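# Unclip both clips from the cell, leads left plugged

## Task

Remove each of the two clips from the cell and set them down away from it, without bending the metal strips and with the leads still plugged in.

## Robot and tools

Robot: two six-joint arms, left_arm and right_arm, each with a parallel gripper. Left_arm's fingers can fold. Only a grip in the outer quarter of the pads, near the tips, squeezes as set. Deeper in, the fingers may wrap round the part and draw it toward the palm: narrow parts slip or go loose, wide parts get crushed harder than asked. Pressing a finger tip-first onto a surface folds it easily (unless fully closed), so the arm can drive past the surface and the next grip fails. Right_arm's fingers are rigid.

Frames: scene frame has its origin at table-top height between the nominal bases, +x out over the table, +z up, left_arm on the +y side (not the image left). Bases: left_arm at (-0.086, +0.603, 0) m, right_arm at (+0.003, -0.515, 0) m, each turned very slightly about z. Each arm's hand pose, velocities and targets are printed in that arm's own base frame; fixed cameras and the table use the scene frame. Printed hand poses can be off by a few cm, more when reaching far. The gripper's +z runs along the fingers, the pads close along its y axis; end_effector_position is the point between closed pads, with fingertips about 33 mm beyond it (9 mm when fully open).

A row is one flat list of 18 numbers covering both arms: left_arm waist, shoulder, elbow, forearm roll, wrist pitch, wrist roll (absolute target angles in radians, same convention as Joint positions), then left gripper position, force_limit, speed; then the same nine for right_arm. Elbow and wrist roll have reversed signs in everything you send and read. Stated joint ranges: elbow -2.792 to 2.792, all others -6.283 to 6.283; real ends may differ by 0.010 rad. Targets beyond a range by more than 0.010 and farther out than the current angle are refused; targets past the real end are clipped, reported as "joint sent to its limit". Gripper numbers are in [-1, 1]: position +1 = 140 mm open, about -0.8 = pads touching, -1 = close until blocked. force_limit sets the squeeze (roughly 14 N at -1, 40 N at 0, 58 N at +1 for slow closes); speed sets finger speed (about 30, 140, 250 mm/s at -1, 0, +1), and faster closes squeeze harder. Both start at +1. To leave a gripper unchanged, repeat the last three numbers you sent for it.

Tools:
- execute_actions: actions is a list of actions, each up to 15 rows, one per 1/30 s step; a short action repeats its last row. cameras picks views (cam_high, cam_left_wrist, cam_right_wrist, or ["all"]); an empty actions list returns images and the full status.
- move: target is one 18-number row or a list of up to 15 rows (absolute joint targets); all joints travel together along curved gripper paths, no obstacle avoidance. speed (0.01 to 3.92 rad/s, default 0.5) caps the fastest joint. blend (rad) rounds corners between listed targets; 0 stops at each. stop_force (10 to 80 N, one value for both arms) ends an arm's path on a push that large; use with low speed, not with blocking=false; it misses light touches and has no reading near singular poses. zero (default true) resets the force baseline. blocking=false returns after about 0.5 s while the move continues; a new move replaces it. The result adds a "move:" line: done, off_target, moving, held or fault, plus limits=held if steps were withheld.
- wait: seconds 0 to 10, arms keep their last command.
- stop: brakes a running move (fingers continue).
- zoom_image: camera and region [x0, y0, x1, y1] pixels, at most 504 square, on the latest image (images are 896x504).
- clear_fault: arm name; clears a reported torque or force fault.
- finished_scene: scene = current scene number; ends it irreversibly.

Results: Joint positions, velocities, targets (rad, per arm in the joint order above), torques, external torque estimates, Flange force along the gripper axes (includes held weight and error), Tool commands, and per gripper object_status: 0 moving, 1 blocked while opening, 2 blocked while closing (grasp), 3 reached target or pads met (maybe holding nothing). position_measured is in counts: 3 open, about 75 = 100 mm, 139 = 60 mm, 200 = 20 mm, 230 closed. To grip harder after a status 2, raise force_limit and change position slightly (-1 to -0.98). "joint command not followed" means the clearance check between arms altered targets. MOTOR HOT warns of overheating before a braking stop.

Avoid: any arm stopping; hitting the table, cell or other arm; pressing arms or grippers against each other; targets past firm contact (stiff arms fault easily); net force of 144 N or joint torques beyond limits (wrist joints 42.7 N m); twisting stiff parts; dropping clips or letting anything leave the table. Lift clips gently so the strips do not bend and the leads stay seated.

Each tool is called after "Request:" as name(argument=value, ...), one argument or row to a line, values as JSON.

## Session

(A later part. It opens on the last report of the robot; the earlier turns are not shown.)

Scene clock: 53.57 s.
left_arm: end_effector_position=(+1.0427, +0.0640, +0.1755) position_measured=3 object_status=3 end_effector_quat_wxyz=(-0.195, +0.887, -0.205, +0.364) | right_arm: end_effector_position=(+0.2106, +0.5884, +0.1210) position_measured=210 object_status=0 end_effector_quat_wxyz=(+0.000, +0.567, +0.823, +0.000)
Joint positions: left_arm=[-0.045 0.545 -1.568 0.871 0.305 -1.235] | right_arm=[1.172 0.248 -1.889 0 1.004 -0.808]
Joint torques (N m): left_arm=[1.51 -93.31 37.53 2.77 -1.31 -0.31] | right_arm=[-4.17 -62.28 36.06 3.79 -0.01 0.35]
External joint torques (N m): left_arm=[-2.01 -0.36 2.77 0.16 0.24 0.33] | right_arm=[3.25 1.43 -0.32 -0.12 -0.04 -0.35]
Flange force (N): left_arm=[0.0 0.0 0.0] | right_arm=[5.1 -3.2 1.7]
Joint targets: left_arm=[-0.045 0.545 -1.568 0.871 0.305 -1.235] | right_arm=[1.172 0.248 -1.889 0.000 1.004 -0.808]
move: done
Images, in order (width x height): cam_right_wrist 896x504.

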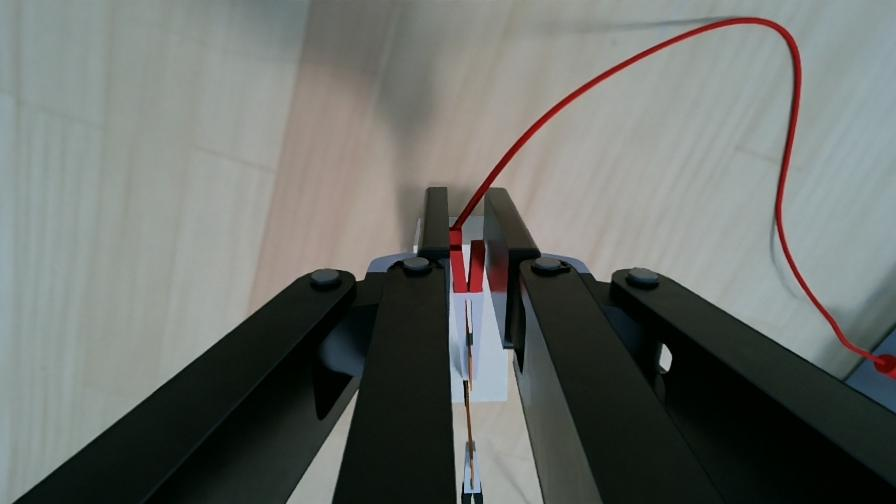

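Request:
move(
  target=[-0.045,0.545,-1.568,0.871,0.305,-1.235,1,1,1,1.1719,0.2482,-1.8891,0,1.0043,-0.8079,-0.72,-1,-1],
  cameras=["cam_right_wrist"],
)

Request:
zoom_image(
  camera="cam_right_wrist",
  region=[400, 180, 540, 320],
)

Request:
zoom_image(
  camera="cam_right_wrist",
  region=[400, 280, 540, 420],
)

Scene clock: 55.00 s.
left_arm: end_effector_position=(+1.0427, +0.0640, +0.1755) position_measured=3 object_status=3 end_effector_quat_wxyz=(-0.195, +0.887, -0.205, +0.364) | right_arm: end_effector_position=(+0.2106, +0.5884, +0.1210) position_measured=216 object_status=2 end_effector_quat_wxyz=(+0.000, +0.567, +0.823, +0.000)
Joint positions: left_arm=[-0.045 0.545 -1.568 0.871 0.305 -1.235] | right_arm=[1.172 0.248 -1.889 0 1.004 -0.808]
Joint torques (N m): left_arm=[0.99 -93.92 37.51 2.76 -1.35 -0.34] | right_arm=[-4.58 -62.45 36.09 3.77 0 0.32]
External joint torques (N m): left_arm=[-1.78 -0.04 3.01 0.21 0.27 0.37] | right_arm=[3.72 1.58 -0.29 -0.1 -0.05 -0.32]
Flange force (N): left_arm=[0.0 0.0 0.0] | right_arm=[5.8 -3.6 1.8]
Joint targets: left_arm=[-0.045 0.545 -1.568 0.871 0.305 -1.235] | right_arm=[1.172 0.248 -1.889 0.000 1.004 -0.808]
move: done
Images, in order (width x height): cam_right_wrist 896x504.

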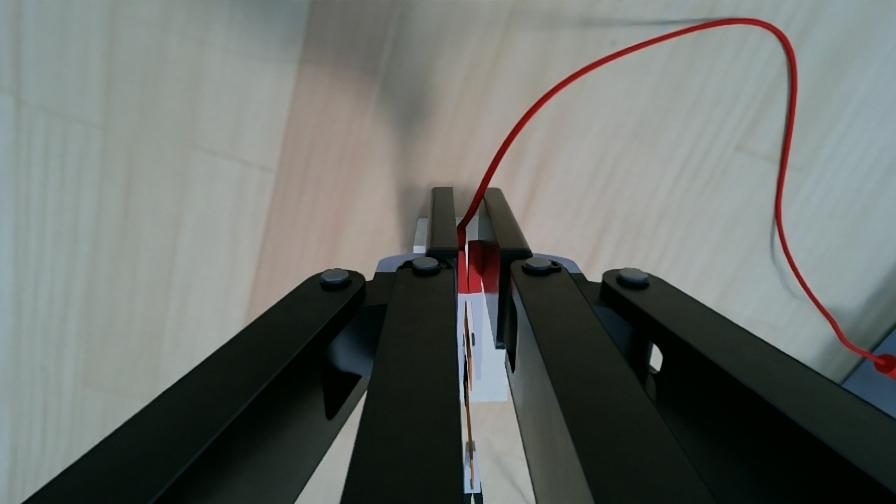

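Scaled by 3.600.

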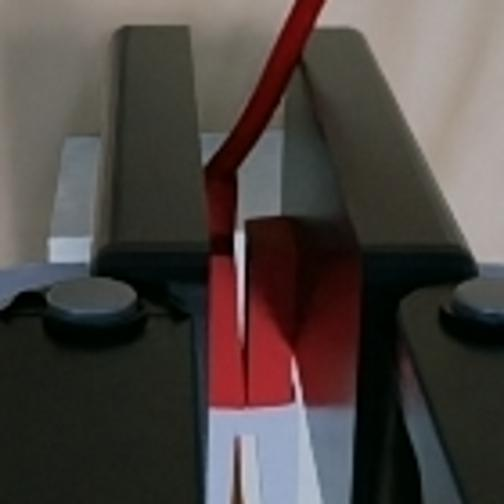

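Scaled by 3.600.

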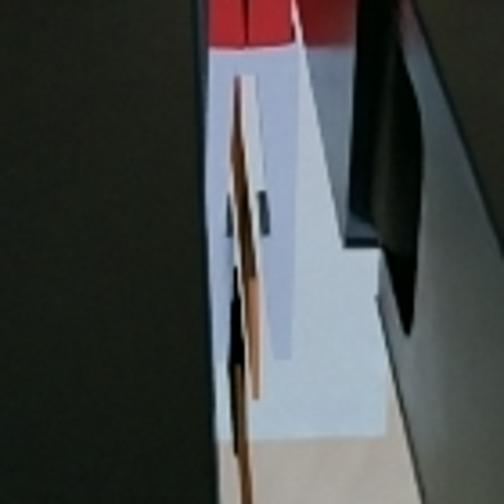

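Request:
move(
  target=[-0.045,0.545,-1.568,0.871,0.305,-1.235,1,1,1,1.1719,0.2482,-1.8891,0,1.0043,-0.8079,-1,-1,-1],
  cameras=["cam_right_wrist"],
)

Request:
zoom_image(
  camera="cam_right_wrist",
  region=[430, 240, 510, 400],
)

Scene clock: 56.43 s.
left_arm: end_effector_position=(+1.0427, +0.0640, +0.1755) position_measured=3 object_status=3 end_effector_quat_wxyz=(-0.195, +0.887, -0.205, +0.364) | right_arm: end_effector_position=(+0.2106, +0.5884, +0.1210) position_measured=216 object_status=2 end_effector_quat_wxyz=(+0.000, +0.567, +0.823, +0.000)
Joint positions: left_arm=[-0.045 0.545 -1.568 0.871 0.305 -1.235] | right_arm=[1.172 0.248 -1.889 0 1.004 -0.808]
Joint torques (N m): left_arm=[1.23 -94.11 37.27 2.67 -1.34 -0.37] | right_arm=[-4.44 -62.36 36.13 3.8 -0.01 0.36]
External joint torques (N m): left_arm=[-1.58 0.29 3.2 0.28 0.26 0.4] | right_arm=[3.55 0.93 -0.21 -0.12 -0.04 -0.36]
Flange force (N): left_arm=[0.0 0.0 0.0] | right_arm=[5.0 -3.9 1.1]
Joint targets: left_arm=[-0.045 0.545 -1.568 0.871 0.305 -1.235] | right_arm=[1.172 0.248 -1.889 0.000 1.004 -0.808]
move: done
Images, in order (width x height): cam_right_wrist 896x504.

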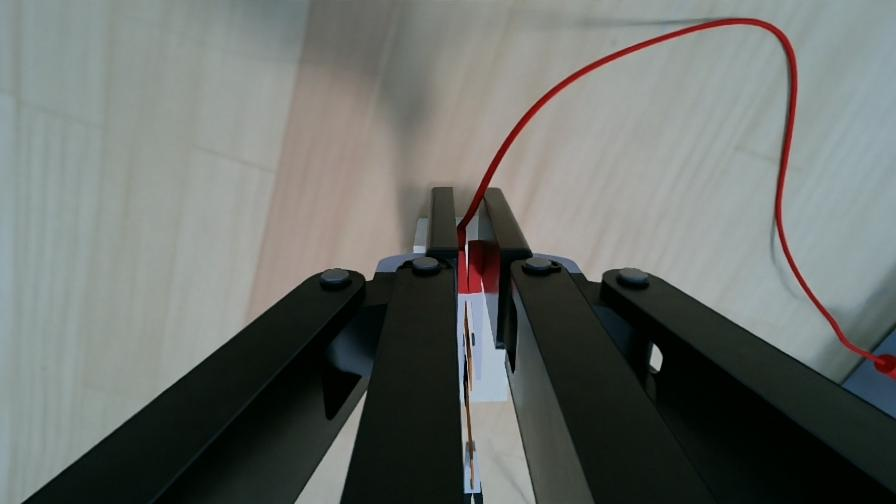

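Scaled by 3.150.

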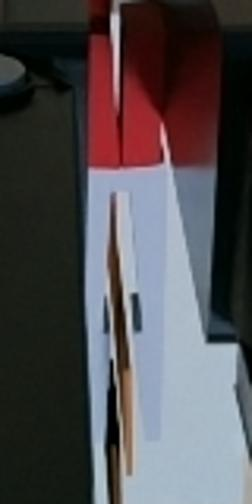

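Request:
move(
  target=[
    [-0.045,0.545,-1.568,0.871,0.305,-1.235,1,1,1,1.1935,0.2703,-1.8598,0,1.0115,-0.8295,-1,-1,-1],
    [-0.045,0.545,-1.568,0.871,0.305,-1.235,1,1,1,1.2191,0.298,-1.8219,0,1.0217,-0.8551,-1,-1,-1],
  ],
  cameras=["cam_right_wrist","cam_high"],
  speed=0.03,
  blend=0.01,
)

Request:
zoom_image(
  camera="cam_right_wrist",
  region=[400, 240, 540, 420],
)

Request:
zoom_image(
  camera="cam_high",
  region=[460, 60, 560, 140],
)

Scene clock: 61.50 s.
left_arm: end_effector_position=(+1.0427, +0.0640, +0.1755) position_measured=3 object_status=3 end_effector_quat_wxyz=(-0.195, +0.887, -0.205, +0.364) | right_arm: end_effector_position=(+0.1946, +0.6304, +0.1209) position_measured=216 object_status=2 end_effector_quat_wxyz=(+0.000, +0.567, +0.823, +0.000)
Joint positions: left_arm=[-0.045 0.545 -1.568 0.871 0.305 -1.235] | right_arm=[1.219 0.298 -1.822 0 1.022 -0.855]
Joint torques (N m): left_arm=[1.06 -93.59 37.77 2.71 -1.36 -0.34] | right_arm=[-4.38 -67.59 36.6 3.79 0.01 0.38]
External joint torques (N m): left_arm=[-1.44 -0.25 2.66 0.23 0.29 0.37] | right_arm=[3.46 1.42 -0.48 -0.09 -0.06 -0.38]
Flange force (N): left_arm=[0.0 0.0 0.0] | right_arm=[4.6 -3.8 1.8]
Joint targets: left_arm=[-0.045 0.545 -1.568 0.871 0.305 -1.235] | right_arm=[1.219 0.298 -1.822 0.000 1.022 -0.855]
move: done
Images, in order (width x height): cam_high 896x504, cam_right_wrist 896x504.

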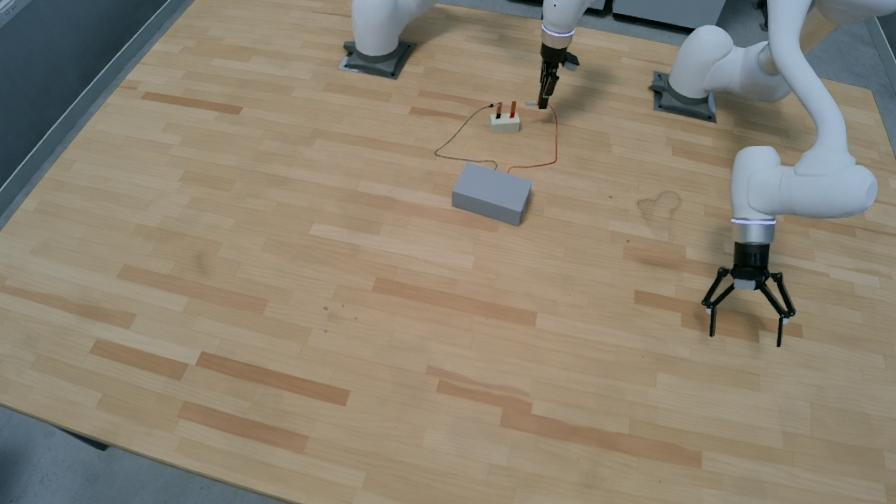

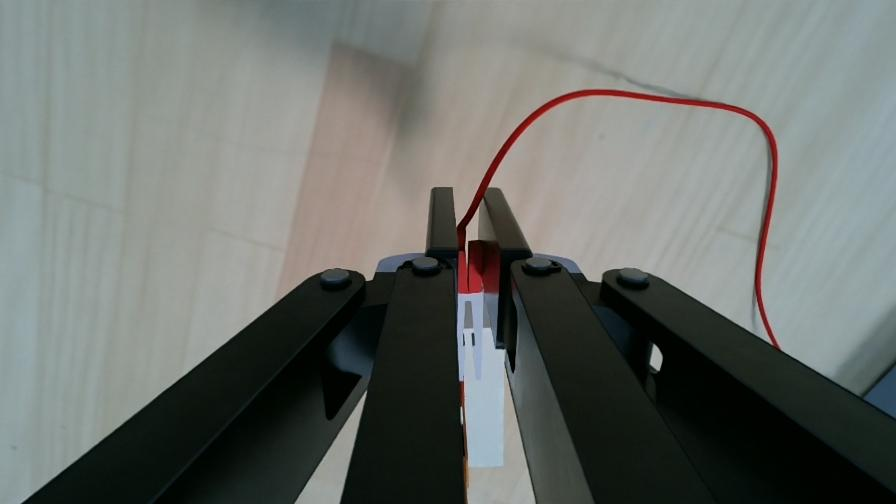

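Scaled by 2.800.

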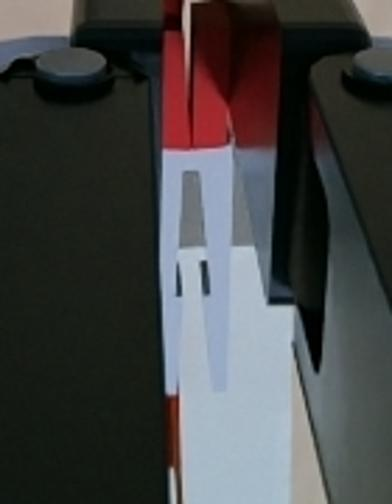

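Scaled by 5.040.

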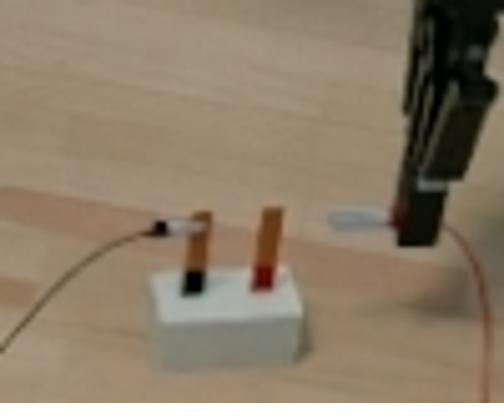

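Request:
move(
  target=[
    [-0.045,0.545,-1.568,0.871,0.305,-1.235,1,1,1,1.1921,0.4324,-1.6252,0,1.084,-0.8281,-1,-1,-1],
    [-0.045,0.545,-1.568,0.871,0.305,-1.235,1,1,1,1.1921,0.4964,-1.6832,0,0.962,-0.8281,-1,-1,-1],
  ],
  cameras=["cam_right_wrist","cam_high"],
  speed=0.12,
)

Request:
zoom_image(
  camera="cam_high",
  region=[480, 60, 600, 160],
)

Scene clock: 66.77 s.
left_arm: end_effector_position=(+1.0427, +0.0640, +0.1755) position_measured=3 object_status=3 end_effector_quat_wxyz=(-0.195, +0.887, -0.205, +0.364) | right_arm: end_effector_position=(+0.2467, +0.7132, +0.0455) position_measured=216 object_status=2 end_effector_quat_wxyz=(+0.000, +0.567, +0.823, +0.000)
Joint positions: left_arm=[-0.045 0.545 -1.568 0.871 0.305 -1.235] | right_arm=[1.192 0.496 -1.683 0 0.962 -0.828]
Joint torques (N m): left_arm=[1.16 -93.33 37.48 2.66 -1.44 -0.44] | right_arm=[-4.61 -84.47 35.2 3.65 0 0.36]
External joint torques (N m): left_arm=[-1.75 -0.21 2.87 0.29 0.37 0.46] | right_arm=[3.57 0.82 -0.54 -0.09 -0.05 -0.36]
Flange force (N): left_arm=[0.0 0.0 0.0] | right_arm=[3.4 -3.9 1.2]
Joint targets: left_arm=[-0.045 0.545 -1.568 0.871 0.305 -1.235] | right_arm=[1.192 0.496 -1.683 0.000 0.962 -0.828]
move: done
Images, in order (width x height): cam_high 896x504, cam_right_wrist 896x504.

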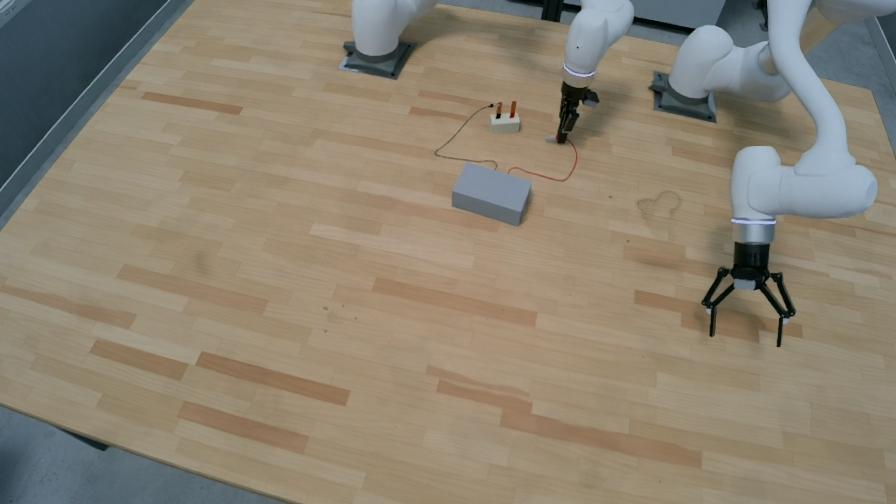

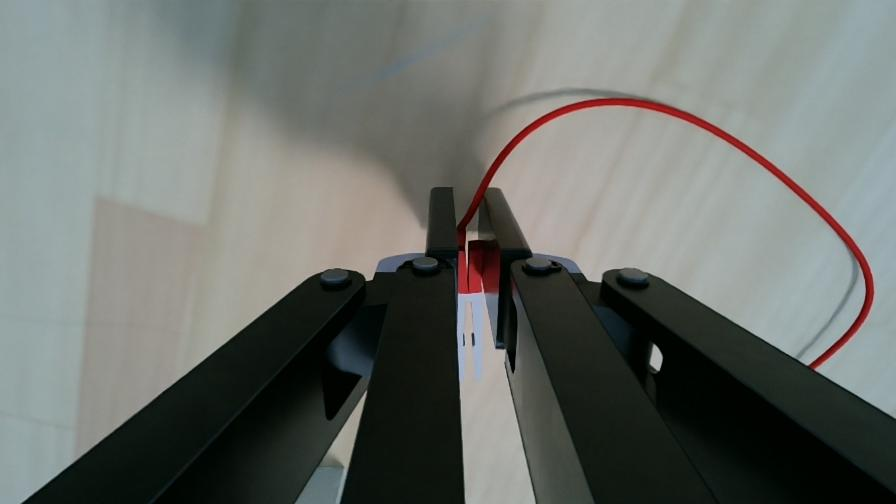

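Scaled by 4.200.

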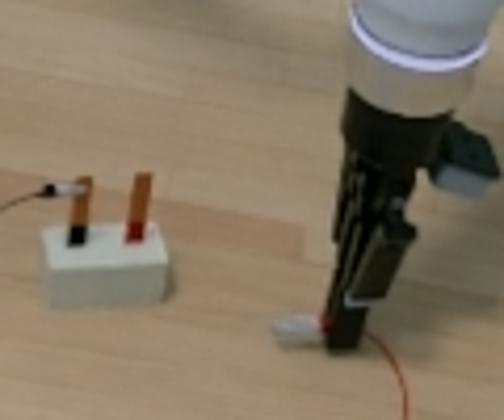

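Request:
move(
  target=[-0.045,0.545,-1.568,0.871,0.305,-1.235,1,1,1,1.1921,0.5125,-1.6939,0,0.9352,-0.8281,-1,-1,-1],
  cameras=["cam_high"],
  speed=0.015,
  stop_force=10,
)

Request:
zoom_image(
  camera="cam_high",
  region=[520, 100, 600, 160],
)

Scene clock: 69.47 s.
left_arm: end_effector_position=(+1.0427, +0.0640, +0.1755) position_measured=3 object_status=3 end_effector_quat_wxyz=(-0.195, +0.887, -0.205, +0.364) | right_arm: end_effector_position=(+0.2467, +0.7133, +0.0340) position_measured=216 object_status=2 end_effector_quat_wxyz=(+0.000, +0.567, +0.823, +0.000)
Joint positions: left_arm=[-0.045 0.545 -1.568 0.871 0.305 -1.235] | right_arm=[1.192 0.507 -1.69 0 0.944 -0.828]
Joint torques (N m): left_arm=[1.31 -93.98 37.57 2.67 -1.38 -0.34] | right_arm=[-5.09 -67.28 27.52 3.4 -2.34 0.34]
External joint torques (N m): left_arm=[-2.13 0.9 2.59 0.26 0.3 0.36] | right_arm=[4.19 -18.08 6.97 0.14 2.29 -0.34]
Flange force (N): left_arm=[0.0 0.0 0.0] | right_arm=[-0.9 -8.6 -25.2]
Joint targets: left_arm=[-0.045 0.545 -1.568 0.871 0.305 -1.235] | right_arm=[1.192 0.507 -1.690 0.000 0.944 -0.828]
move: contact (right_arm)
Images, in order (width x height): cam_high 896x504.

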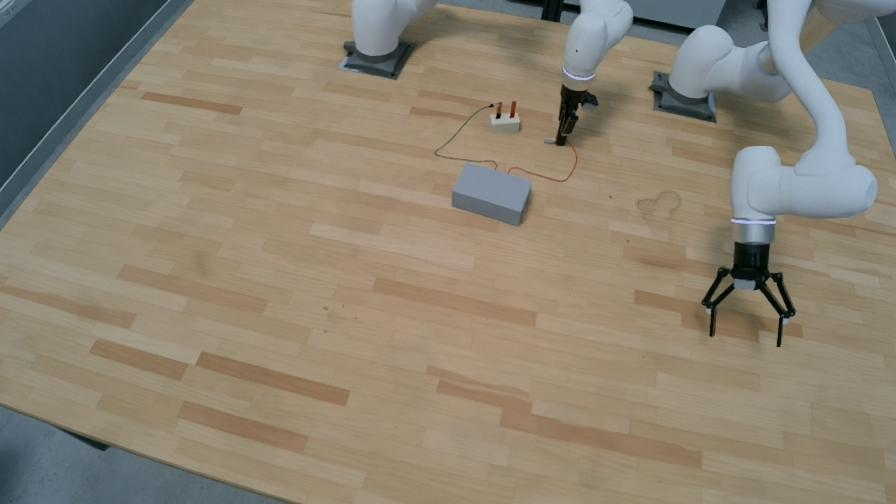

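Scaled by 6.300.

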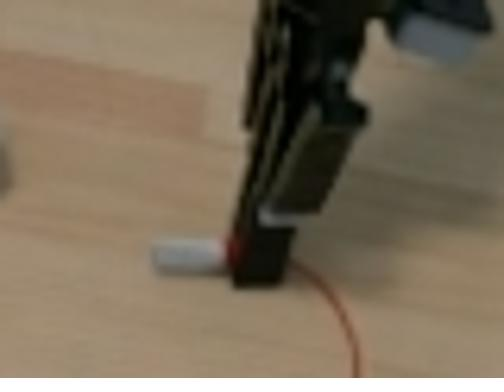

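Request:
move(
  target=[
    [-0.045,0.545,-1.568,0.871,0.305,-1.235,1,1,1,1.1921,0.505,-1.6888,0,0.9478,-0.8281,-1,-1,-1],
    [-0.045,0.545,-1.568,0.871,0.305,-1.235,1,1,1,1.1921,0.505,-1.6888,0,0.9478,-0.8281,-0.35,-1,-1],
  ],
  cameras=["cam_high","cam_right_wrist"],
  speed=0.03,
)

Request:
zoom_image(
  camera="cam_right_wrist",
  region=[360, 130, 580, 430],
)

Scene clock: 72.63 s.
left_arm: end_effector_position=(+1.0427, +0.0640, +0.1755) position_measured=3 object_status=3 end_effector_quat_wxyz=(-0.195, +0.887, -0.205, +0.364) | right_arm: end_effector_position=(+0.2467, +0.7133, +0.0364) position_measured=173 object_status=0 end_effector_quat_wxyz=(+0.000, +0.567, +0.823, +0.000)
Joint positions: left_arm=[-0.045 0.545 -1.568 0.871 0.305 -1.235] | right_arm=[1.192 0.505 -1.689 0 0.948 -0.828]
Joint torques (N m): left_arm=[0.97 -93.88 37.48 2.73 -1.32 -0.37] | right_arm=[-4.8 -84.87 34.75 3.62 -0.03 0.3]
External joint torques (N m): left_arm=[-1.11 -0.58 3.22 0.23 0.24 0.39] | right_arm=[3.63 -0.01 -0.29 -0.1 -0.02 -0.3]
Flange force (N): left_arm=[0.0 0.0 0.0] | right_arm=[3.0 -4.3 0.2]
Joint targets: left_arm=[-0.045 0.545 -1.568 0.871 0.305 -1.235] | right_arm=[1.192 0.505 -1.689 0.000 0.948 -0.828]
move: done
Images, in order (width x height): cam_high 896x504, cam_right_wrist 896x504.

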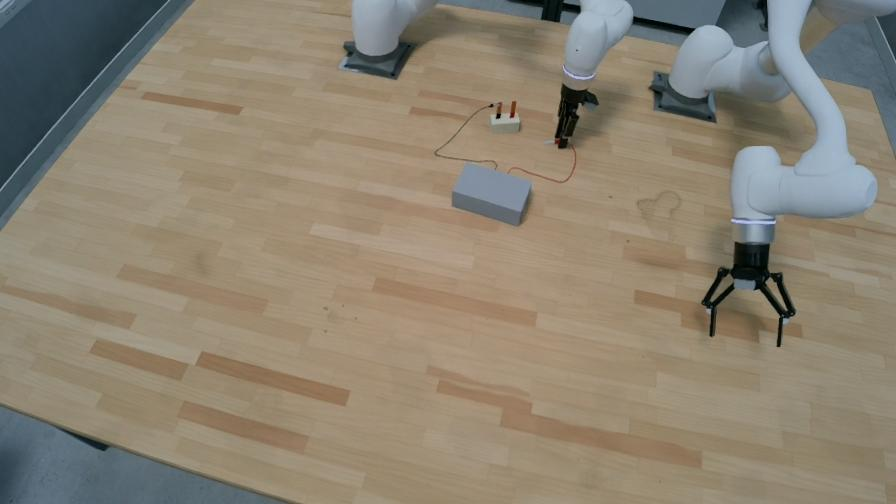

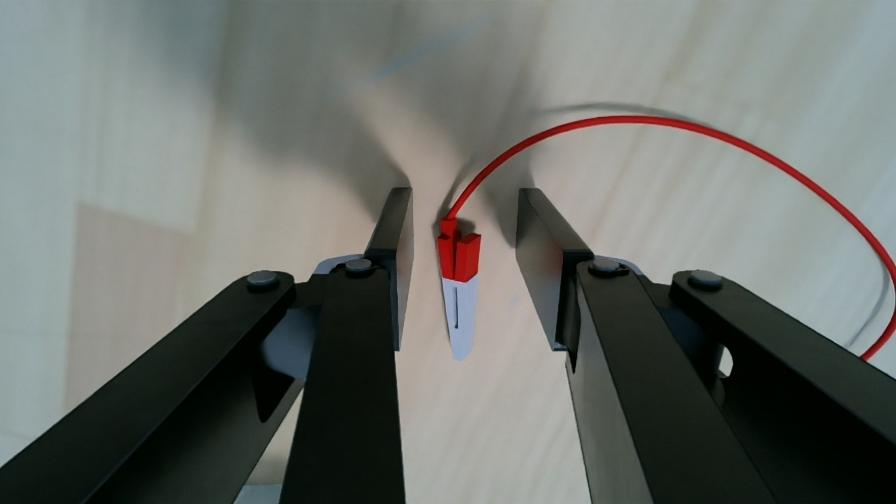

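Scaled by 1.680.

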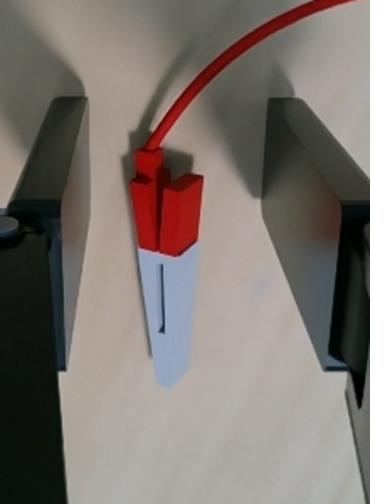

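Request:
move(
  target=[
    [-0.045,0.545,-1.568,0.871,0.305,-1.235,1,1,1,1.1921,0.3551,-1.4888,0,1.2977,-0.8281,-0.35,-1,-1],
    [-0.045,0.545,-1.568,0.871,0.305,-1.235,1,1,1,1.006,0.06,-1.9712,0,1.1104,-0.642,-0.35,-1,-1],
  ],
  cameras=["cam_high","cam_right_wrist"],
  speed=0.3,
)

Request:
zoom_image(
  camera="cam_right_wrist",
  region=[380, 150, 560, 400],
)

Request:
zoom_image(
  camera="cam_high",
  region=[440, 60, 600, 180],
)

Scene clock: 79.27 s.
left_arm: end_effector_position=(+1.0427, +0.0640, +0.1755) position_measured=3 object_status=3 end_effector_quat_wxyz=(-0.195, +0.887, -0.205, +0.364) | right_arm: end_effector_position=(+0.2588, +0.4729, +0.1905) position_measured=173 object_status=3 end_effector_quat_wxyz=(+0.000, +0.567, +0.823, +0.000)
Joint positions: left_arm=[-0.045 0.545 -1.568 0.871 0.305 -1.235] | right_arm=[1.006 0.06 -1.971 0 1.11 -0.642]
Joint torques (N m): left_arm=[1.28 -94.36 37.46 2.7 -1.34 -0.33] | right_arm=[-4.5 -46.45 38.45 4.02 0.03 0.32]
External joint torques (N m): left_arm=[-1.81 -0.13 3.3 0.28 0.25 0.35] | right_arm=[3.78 2.79 -0.38 -0.11 -0.08 -0.32]
Flange force (N): left_arm=[0.0 0.0 0.0] | right_arm=[8.5 -1.7 2.8]
Joint targets: left_arm=[-0.045 0.545 -1.568 0.871 0.305 -1.235] | right_arm=[1.006 0.060 -1.971 0.000 1.110 -0.642]
move: done
Images, in order (width x height): cam_high 896x504, cam_right_wrist 896x504.

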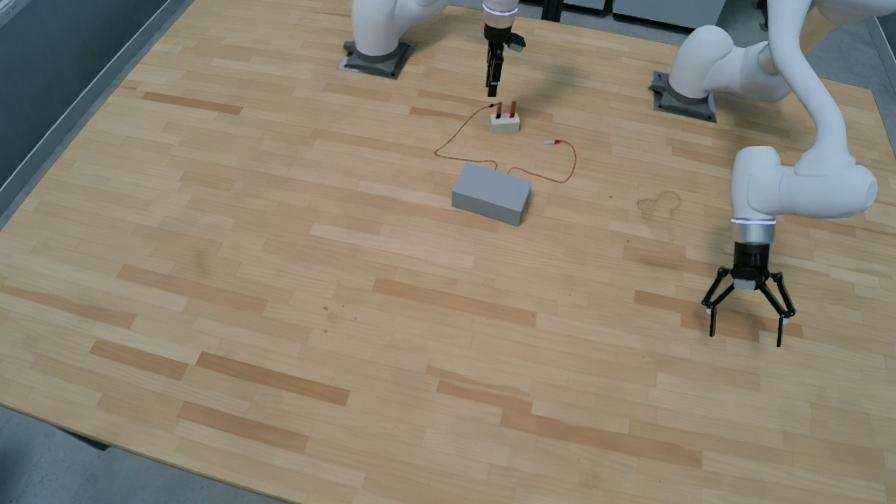

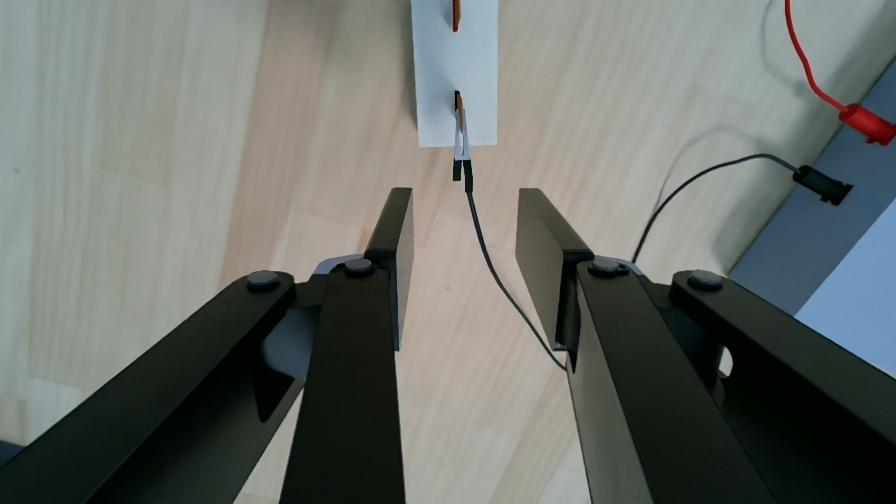

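Scaled by 2.016.

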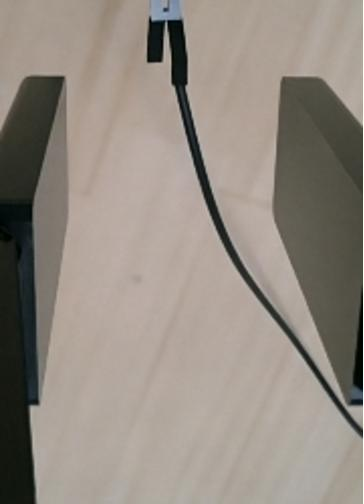

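Scaled by 3.150.

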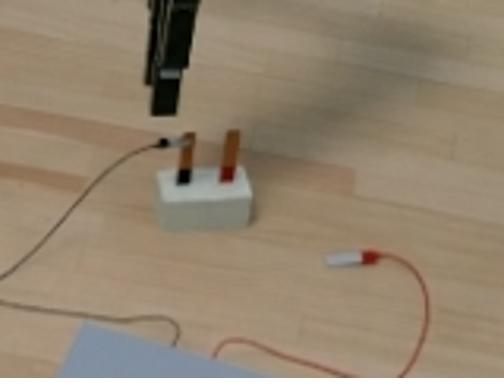

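Request:
move(
  target=[-0.045,0.545,-1.568,0.871,0.305,-1.235,1,1,1,1.009,0.1245,-2.0432,0,0.9739,-0.645,-0.35,-1,-1],
  cameras=["cam_high","cam_right_wrist"],
  speed=0.15,
)

Request:
zoom_image(
  camera="cam_right_wrist",
  region=[380, 130, 560, 350],
)

Request:
zoom_image(
  camera="cam_high",
  region=[460, 60, 560, 140],
)

Scene clock: 82.50 s.
left_arm: end_effector_position=(+1.0427, +0.0640, +0.1755) position_measured=3 object_status=3 end_effector_quat_wxyz=(-0.195, +0.887, -0.205, +0.364) | right_arm: end_effector_position=(+0.2581, +0.4748, +0.1210) position_measured=173 object_status=3 end_effector_quat_wxyz=(+0.000, +0.567, +0.823, +0.000)
Joint positions: left_arm=[-0.045 0.545 -1.568 0.871 0.305 -1.235] | right_arm=[1.009 0.124 -2.043 0 0.974 -0.645]
Joint torques (N m): left_arm=[1.24 -93.89 37.45 2.72 -1.32 -0.3] | right_arm=[-4.3 -49.37 35.48 3.71 0 0.35]
External joint torques (N m): left_arm=[-1.77 0.12 2.99 0.23 0.24 0.33] | right_arm=[3.52 1.79 -0.28 -0.1 -0.05 -0.35]
Flange force (N): left_arm=[0.0 0.0 0.0] | right_arm=[7.2 -2.7 2.2]
Joint targets: left_arm=[-0.045 0.545 -1.568 0.871 0.305 -1.235] | right_arm=[1.009 0.125 -2.043 0.000 0.974 -0.645]
move: done
Images, in order (width x height): cam_high 896x504, cam_right_wrist 896x504.

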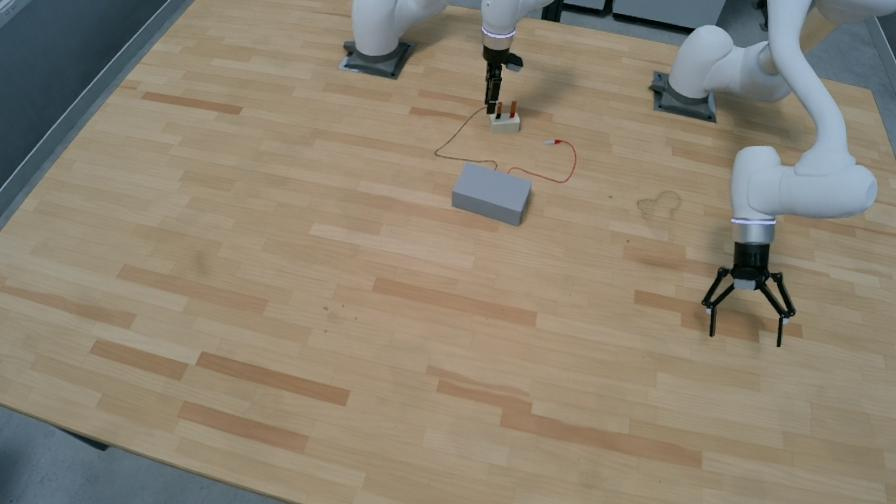

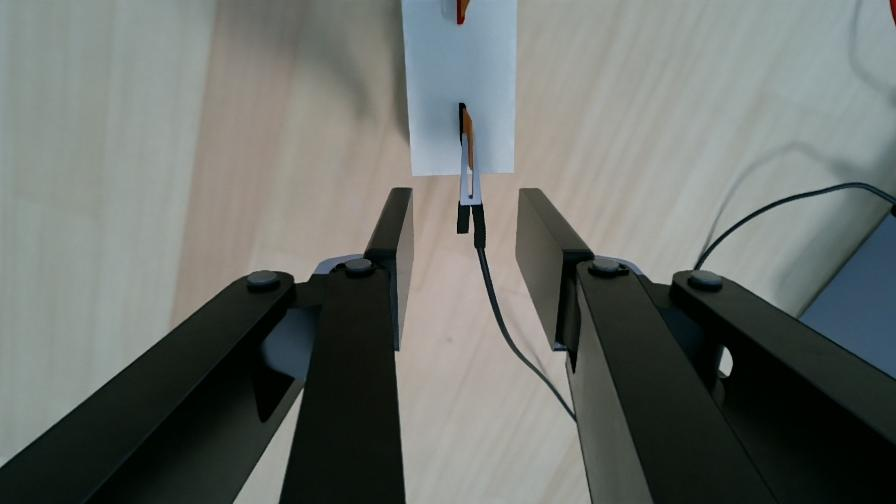

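Scaled by 2.291.

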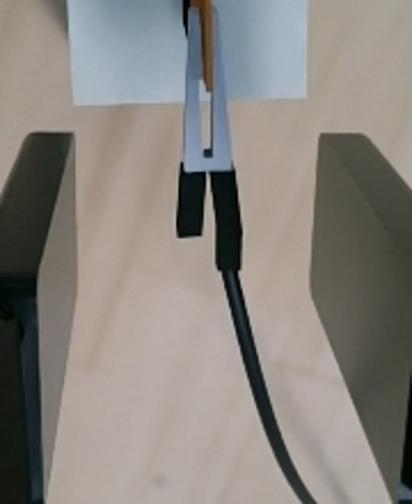

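Scaled by 5.040.

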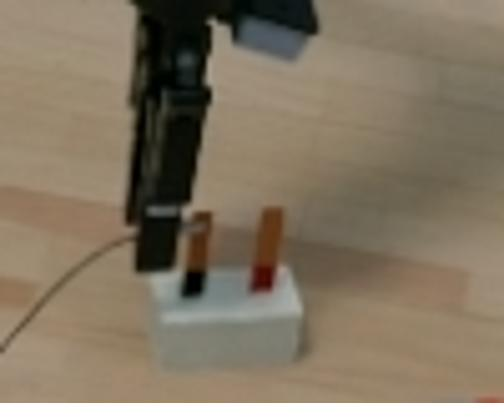

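Request:
move(
  target=[-0.045,0.545,-1.568,0.871,0.305,-1.235,1,1,1,1.009,0.1245,-2.0432,0,0.9739,-0.645,-0.66,-1,-1],
  cameras=["cam_right_wrist"],
)

Request:
zoom_image(
  camera="cam_right_wrist",
  region=[400, 100, 540, 300],
)

Scene clock: 85.43 s.
left_arm: end_effector_position=(+1.0427, +0.0640, +0.1755) position_measured=3 object_status=3 end_effector_quat_wxyz=(-0.195, +0.887, -0.205, +0.364) | right_arm: end_effector_position=(+0.2581, +0.4748, +0.1210) position_measured=213 object_status=0 end_effector_quat_wxyz=(+0.000, +0.567, +0.823, +0.000)
Joint positions: left_arm=[-0.045 0.545 -1.568 0.871 0.305 -1.235] | right_arm=[1.009 0.124 -2.043 0 0.974 -0.645]
Joint torques (N m): left_arm=[0.89 -93.73 37.42 2.7 -1.42 -0.36] | right_arm=[-4.4 -49.3 35.43 3.81 0.04 0.32]
External joint torques (N m): left_arm=[-1.23 -0.19 3.06 0.26 0.35 0.39] | right_arm=[3.74 1.44 -0.33 -0.2 -0.08 -0.32]
Flange force (N): left_arm=[0.0 0.0 0.0] | right_arm=[7.0 -3.3 2.0]
Joint targets: left_arm=[-0.045 0.545 -1.568 0.871 0.305 -1.235] | right_arm=[1.009 0.125 -2.043 0.000 0.974 -0.645]
move: done
Images, in order (width x height): cam_right_wrist 896x504.

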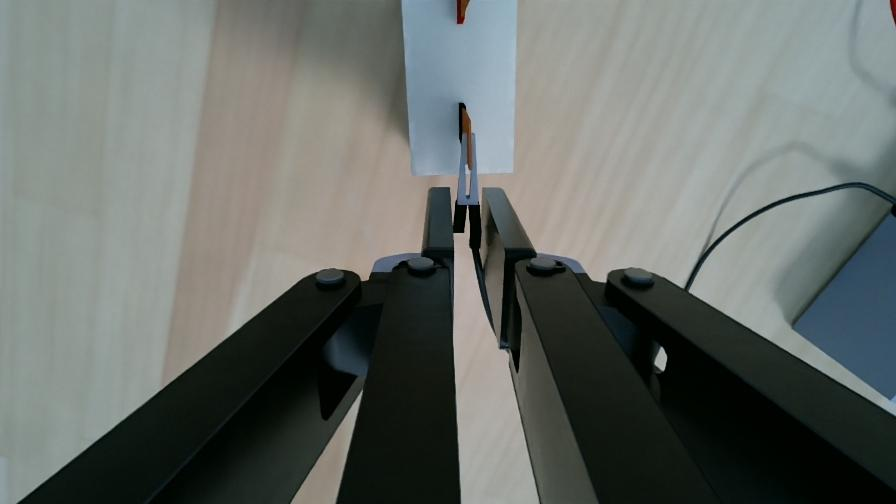

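Scaled by 2.520.

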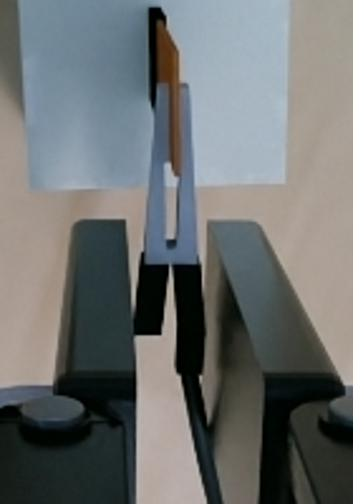

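Request:
move(
  target=[-0.045,0.545,-1.568,0.871,0.305,-1.235,1,1,1,1.009,0.1245,-2.0432,0,0.9739,-0.645,-0.71,-1,-1],
  cameras=["cam_right_wrist"],
)

Request:
zoom_image(
  camera="cam_right_wrist",
  region=[400, 100, 540, 300],
)

Scene clock: 87.13 s.
left_arm: end_effector_position=(+1.0427, +0.0640, +0.1755) position_measured=3 object_status=3 end_effector_quat_wxyz=(-0.195, +0.887, -0.205, +0.364) | right_arm: end_effector_position=(+0.2581, +0.4748, +0.1210) position_measured=218 object_status=3 end_effector_quat_wxyz=(+0.000, +0.567, +0.823, +0.000)
Joint positions: left_arm=[-0.045 0.545 -1.568 0.871 0.305 -1.235] | right_arm=[1.009 0.125 -2.043 0 0.974 -0.645]
Joint torques (N m): left_arm=[1 -92.96 37.54 2.7 -1.39 -0.36] | right_arm=[-4.45 -49.18 35.43 3.71 -0.02 0.35]
External joint torques (N m): left_arm=[-1.59 -1.1 2.93 0.26 0.31 0.38] | right_arm=[3.73 1.86 -0.31 -0.1 -0.03 -0.35]
Flange force (N): left_arm=[0.0 0.0 0.0] | right_arm=[7.5 -2.8 2.3]
Joint targets: left_arm=[-0.045 0.545 -1.568 0.871 0.305 -1.235] | right_arm=[1.009 0.125 -2.043 0.000 0.974 -0.645]
move: done
Images, in order (width x height): cam_right_wrist 896x504.

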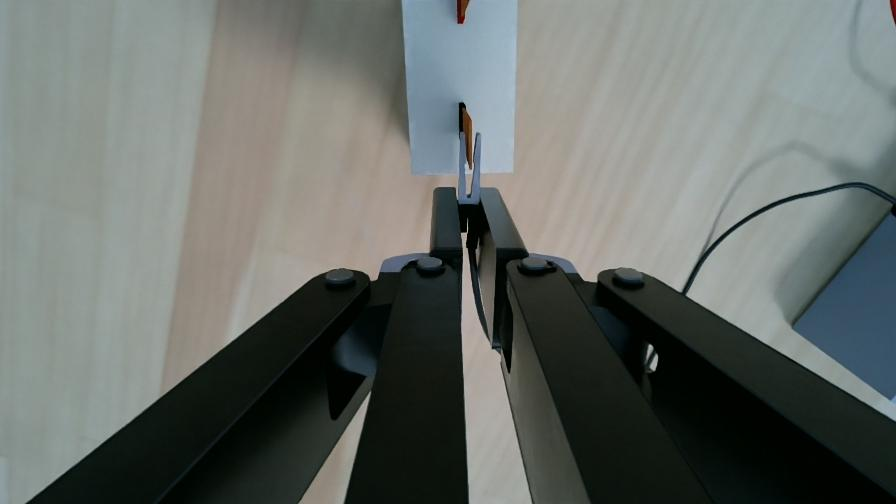

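Scaled by 2.520.

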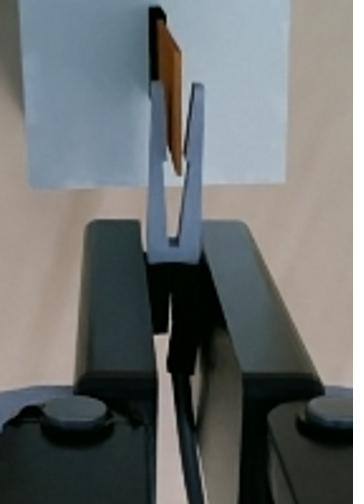

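Request:
move(
  target=[-0.045,0.545,-1.568,0.871,0.305,-1.235,1,1,1,1.009,0.1245,-2.0432,0,0.9739,-0.645,-1,-1,-1],
  cameras=["cam_right_wrist"],
)

Request:
zoom_image(
  camera="cam_right_wrist",
  region=[400, 100, 540, 300],
)

Scene clock: 88.30 s.
left_arm: end_effector_position=(+1.0427, +0.0640, +0.1755) position_measured=3 object_status=3 end_effector_quat_wxyz=(-0.195, +0.887, -0.205, +0.364) | right_arm: end_effector_position=(+0.2581, +0.4748, +0.1210) position_measured=220 object_status=2 end_effector_quat_wxyz=(+0.000, +0.567, +0.823, +0.000)
Joint positions: left_arm=[-0.045 0.545 -1.568 0.871 0.305 -1.235] | right_arm=[1.009 0.125 -2.043 0 0.974 -0.645]
Joint torques (N m): left_arm=[1.05 -93.87 37.42 2.79 -1.33 -0.31] | right_arm=[-4.47 -49.36 35.6 3.75 0.03 0.32]
External joint torques (N m): left_arm=[-1.61 0.01 3 0.17 0.25 0.34] | right_arm=[3.67 2.35 -0.54 -0.15 -0.09 -0.32]
Flange force (N): left_arm=[0.0 0.0 0.0] | right_arm=[7.6 -2.5 3.1]
Joint targets: left_arm=[-0.045 0.545 -1.568 0.871 0.305 -1.235] | right_arm=[1.009 0.125 -2.043 0.000 0.974 -0.645]
move: done
Images, in order (width x height): cam_right_wrist 896x504.

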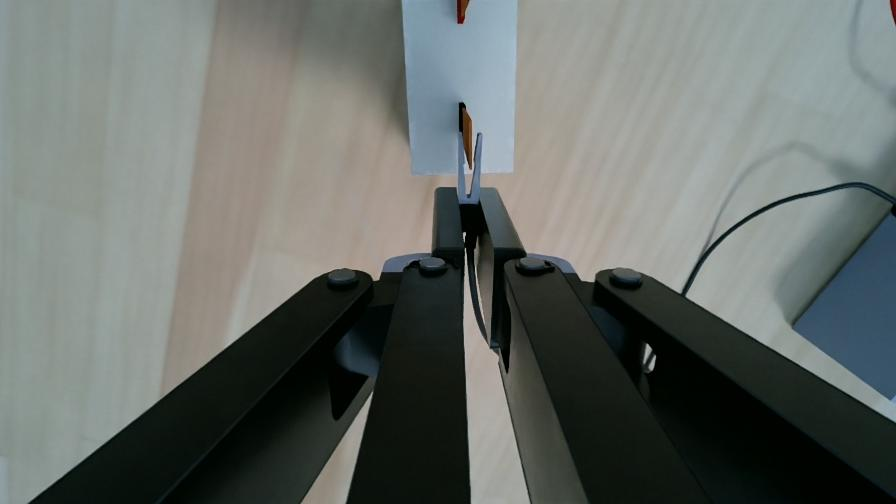

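Scaled by 2.520.

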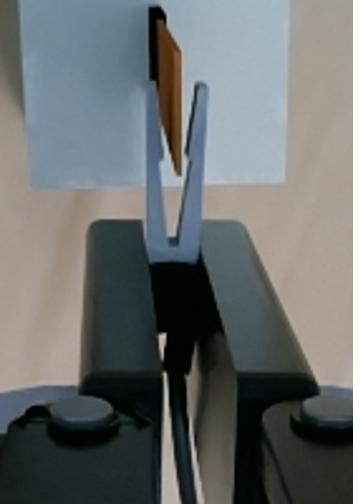

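Request:
move(
  target=[
    [-0.045,0.545,-1.568,0.871,0.305,-1.235,1,1,1,0.9784,0.1051,-2.0655,0,0.971,-0.6144,-1,-1,-1],
    [-0.045,0.545,-1.568,0.871,0.305,-1.235,1,1,1,0.9387,0.0818,-2.0917,0,0.9681,-0.5747,-1,-1,-1],
  ],
  cameras=["cam_right_wrist","cam_high"],
  speed=0.03,
  blend=0.01,
)

Request:
zoom_image(
  camera="cam_high",
  region=[460, 60, 560, 140],
)

Scene clock: 92.40 s.
left_arm: end_effector_position=(+1.0427, +0.0640, +0.1755) position_measured=3 object_status=3 end_effector_quat_wxyz=(-0.195, +0.887, -0.205, +0.364) | right_arm: end_effector_position=(+0.2742, +0.4328, +0.1210) position_measured=220 object_status=2 end_effector_quat_wxyz=(+0.000, +0.567, +0.823, +0.000)
Joint positions: left_arm=[-0.045 0.545 -1.568 0.871 0.305 -1.235] | right_arm=[0.939 0.082 -2.092 0 0.968 -0.575]
Joint torques (N m): left_arm=[1.14 -93.65 37.5 2.71 -1.37 -0.3] | right_arm=[-4.14 -45.15 35.31 3.69 -0.01 0.32]
External joint torques (N m): left_arm=[-1.81 0.06 2.89 0.25 0.29 0.33] | right_arm=[3.4 2.59 -0.36 -0.11 -0.04 -0.32]
Flange force (N): left_arm=[0.0 0.0 0.0] | right_arm=[8.1 -1.3 3.2]
Joint targets: left_arm=[-0.045 0.545 -1.568 0.871 0.305 -1.235] | right_arm=[0.939 0.082 -2.092 0.000 0.968 -0.575]
move: done
Images, in order (width x height): cam_high 896x504, cam_right_wrist 896x504.

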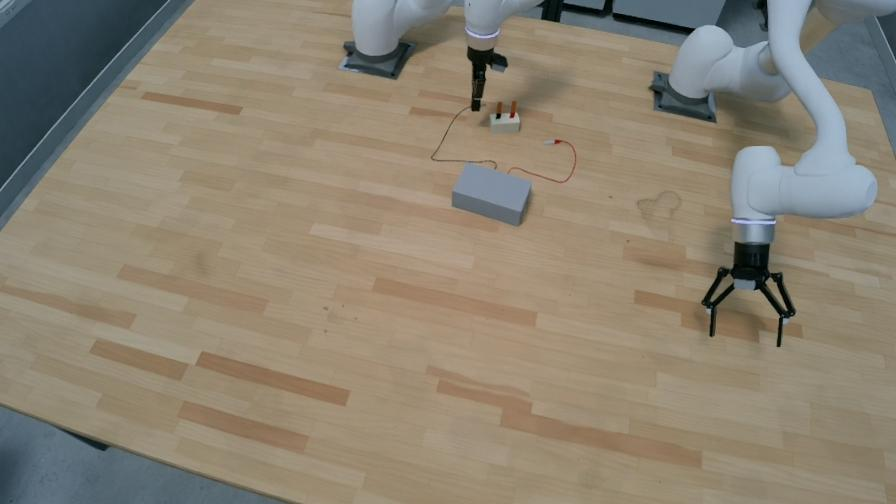

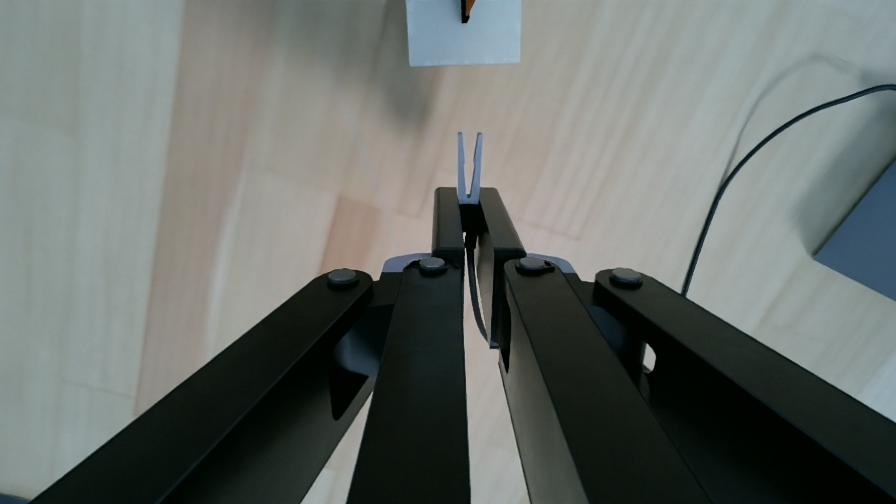

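Scaled by 5.040.

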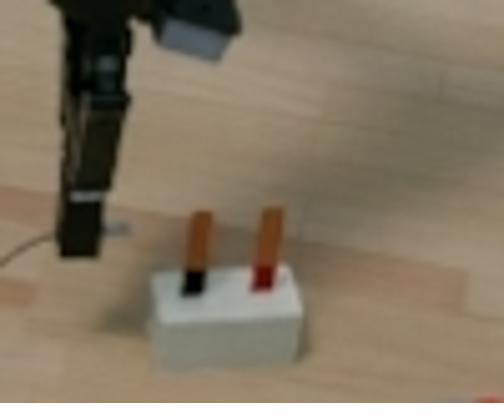

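Request:
move(
  target=[
    [-0.045,0.545,-1.568,0.871,0.305,-1.235,1,1,1,0.8196,0.0466,-2.1289,0,0.9661,-0.4556,-1,-1,-1],
    [-0.045,0.545,-1.568,0.871,0.305,-1.235,1,1,1,0.8196,0.1404,-2.1986,0,0.8026,-0.4556,-1,-1,-1],
    [-0.045,0.545,-1.568,0.871,0.305,-1.235,1,1,1,0.8196,0.1516,-2.2049,0,0.7851,-0.4556,-1,-1,-1],
  ],
  cameras=["cam_right_wrist","cam_high"],
  speed=[0.12,0.12,0.03],
)

Request:
zoom_image(
  camera="cam_high",
  region=[420, 80, 520, 160],
)

Scene clock: 103.27 s.
left_arm: end_effector_position=(+1.0427, +0.0640, +0.1755) position_measured=3 object_status=3 end_effector_quat_wxyz=(-0.195, +0.887, -0.205, +0.364) | right_arm: end_effector_position=(+0.3084, +0.3808, +0.0375) position_measured=220 object_status=2 end_effector_quat_wxyz=(+0.000, +0.567, +0.823, +0.000)
Joint positions: left_arm=[-0.045 0.545 -1.568 0.871 0.305 -1.235] | right_arm=[0.82 0.152 -2.205 0 0.785 -0.456]
Joint torques (N m): left_arm=[1.16 -94.14 37.4 2.61 -1.36 -0.38] | right_arm=[-4.14 -47.08 30.57 3.19 0.02 0.37]
External joint torques (N m): left_arm=[-1.84 0.52 2.9 0.34 0.29 0.4] | right_arm=[3.37 2.18 -0.45 -0.09 -0.06 -0.37]
Flange force (N): left_arm=[0.0 0.0 0.0] | right_arm=[8.0 -1.4 3.6]
Joint targets: left_arm=[-0.045 0.545 -1.568 0.871 0.305 -1.235] | right_arm=[0.820 0.152 -2.205 0.000 0.785 -0.456]
move: done
Images, in order (width x height): cam_high 896x504, cam_right_wrist 896x504.

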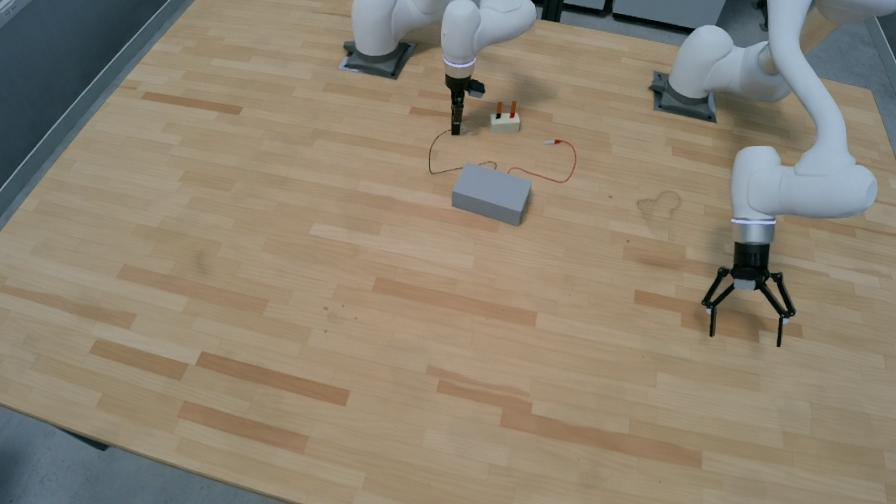

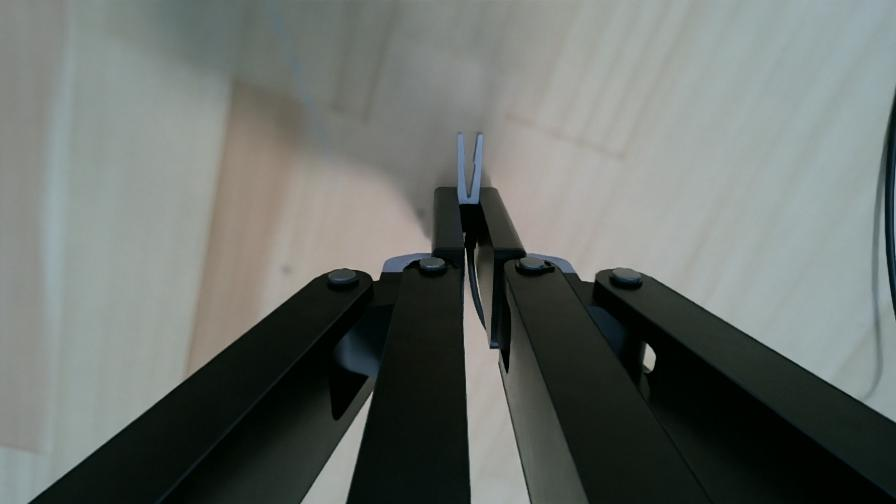

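Scaled by 5.040.

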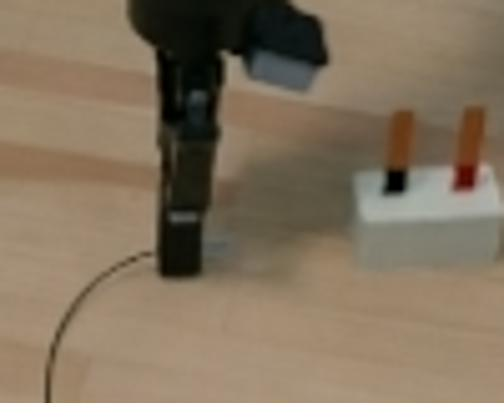

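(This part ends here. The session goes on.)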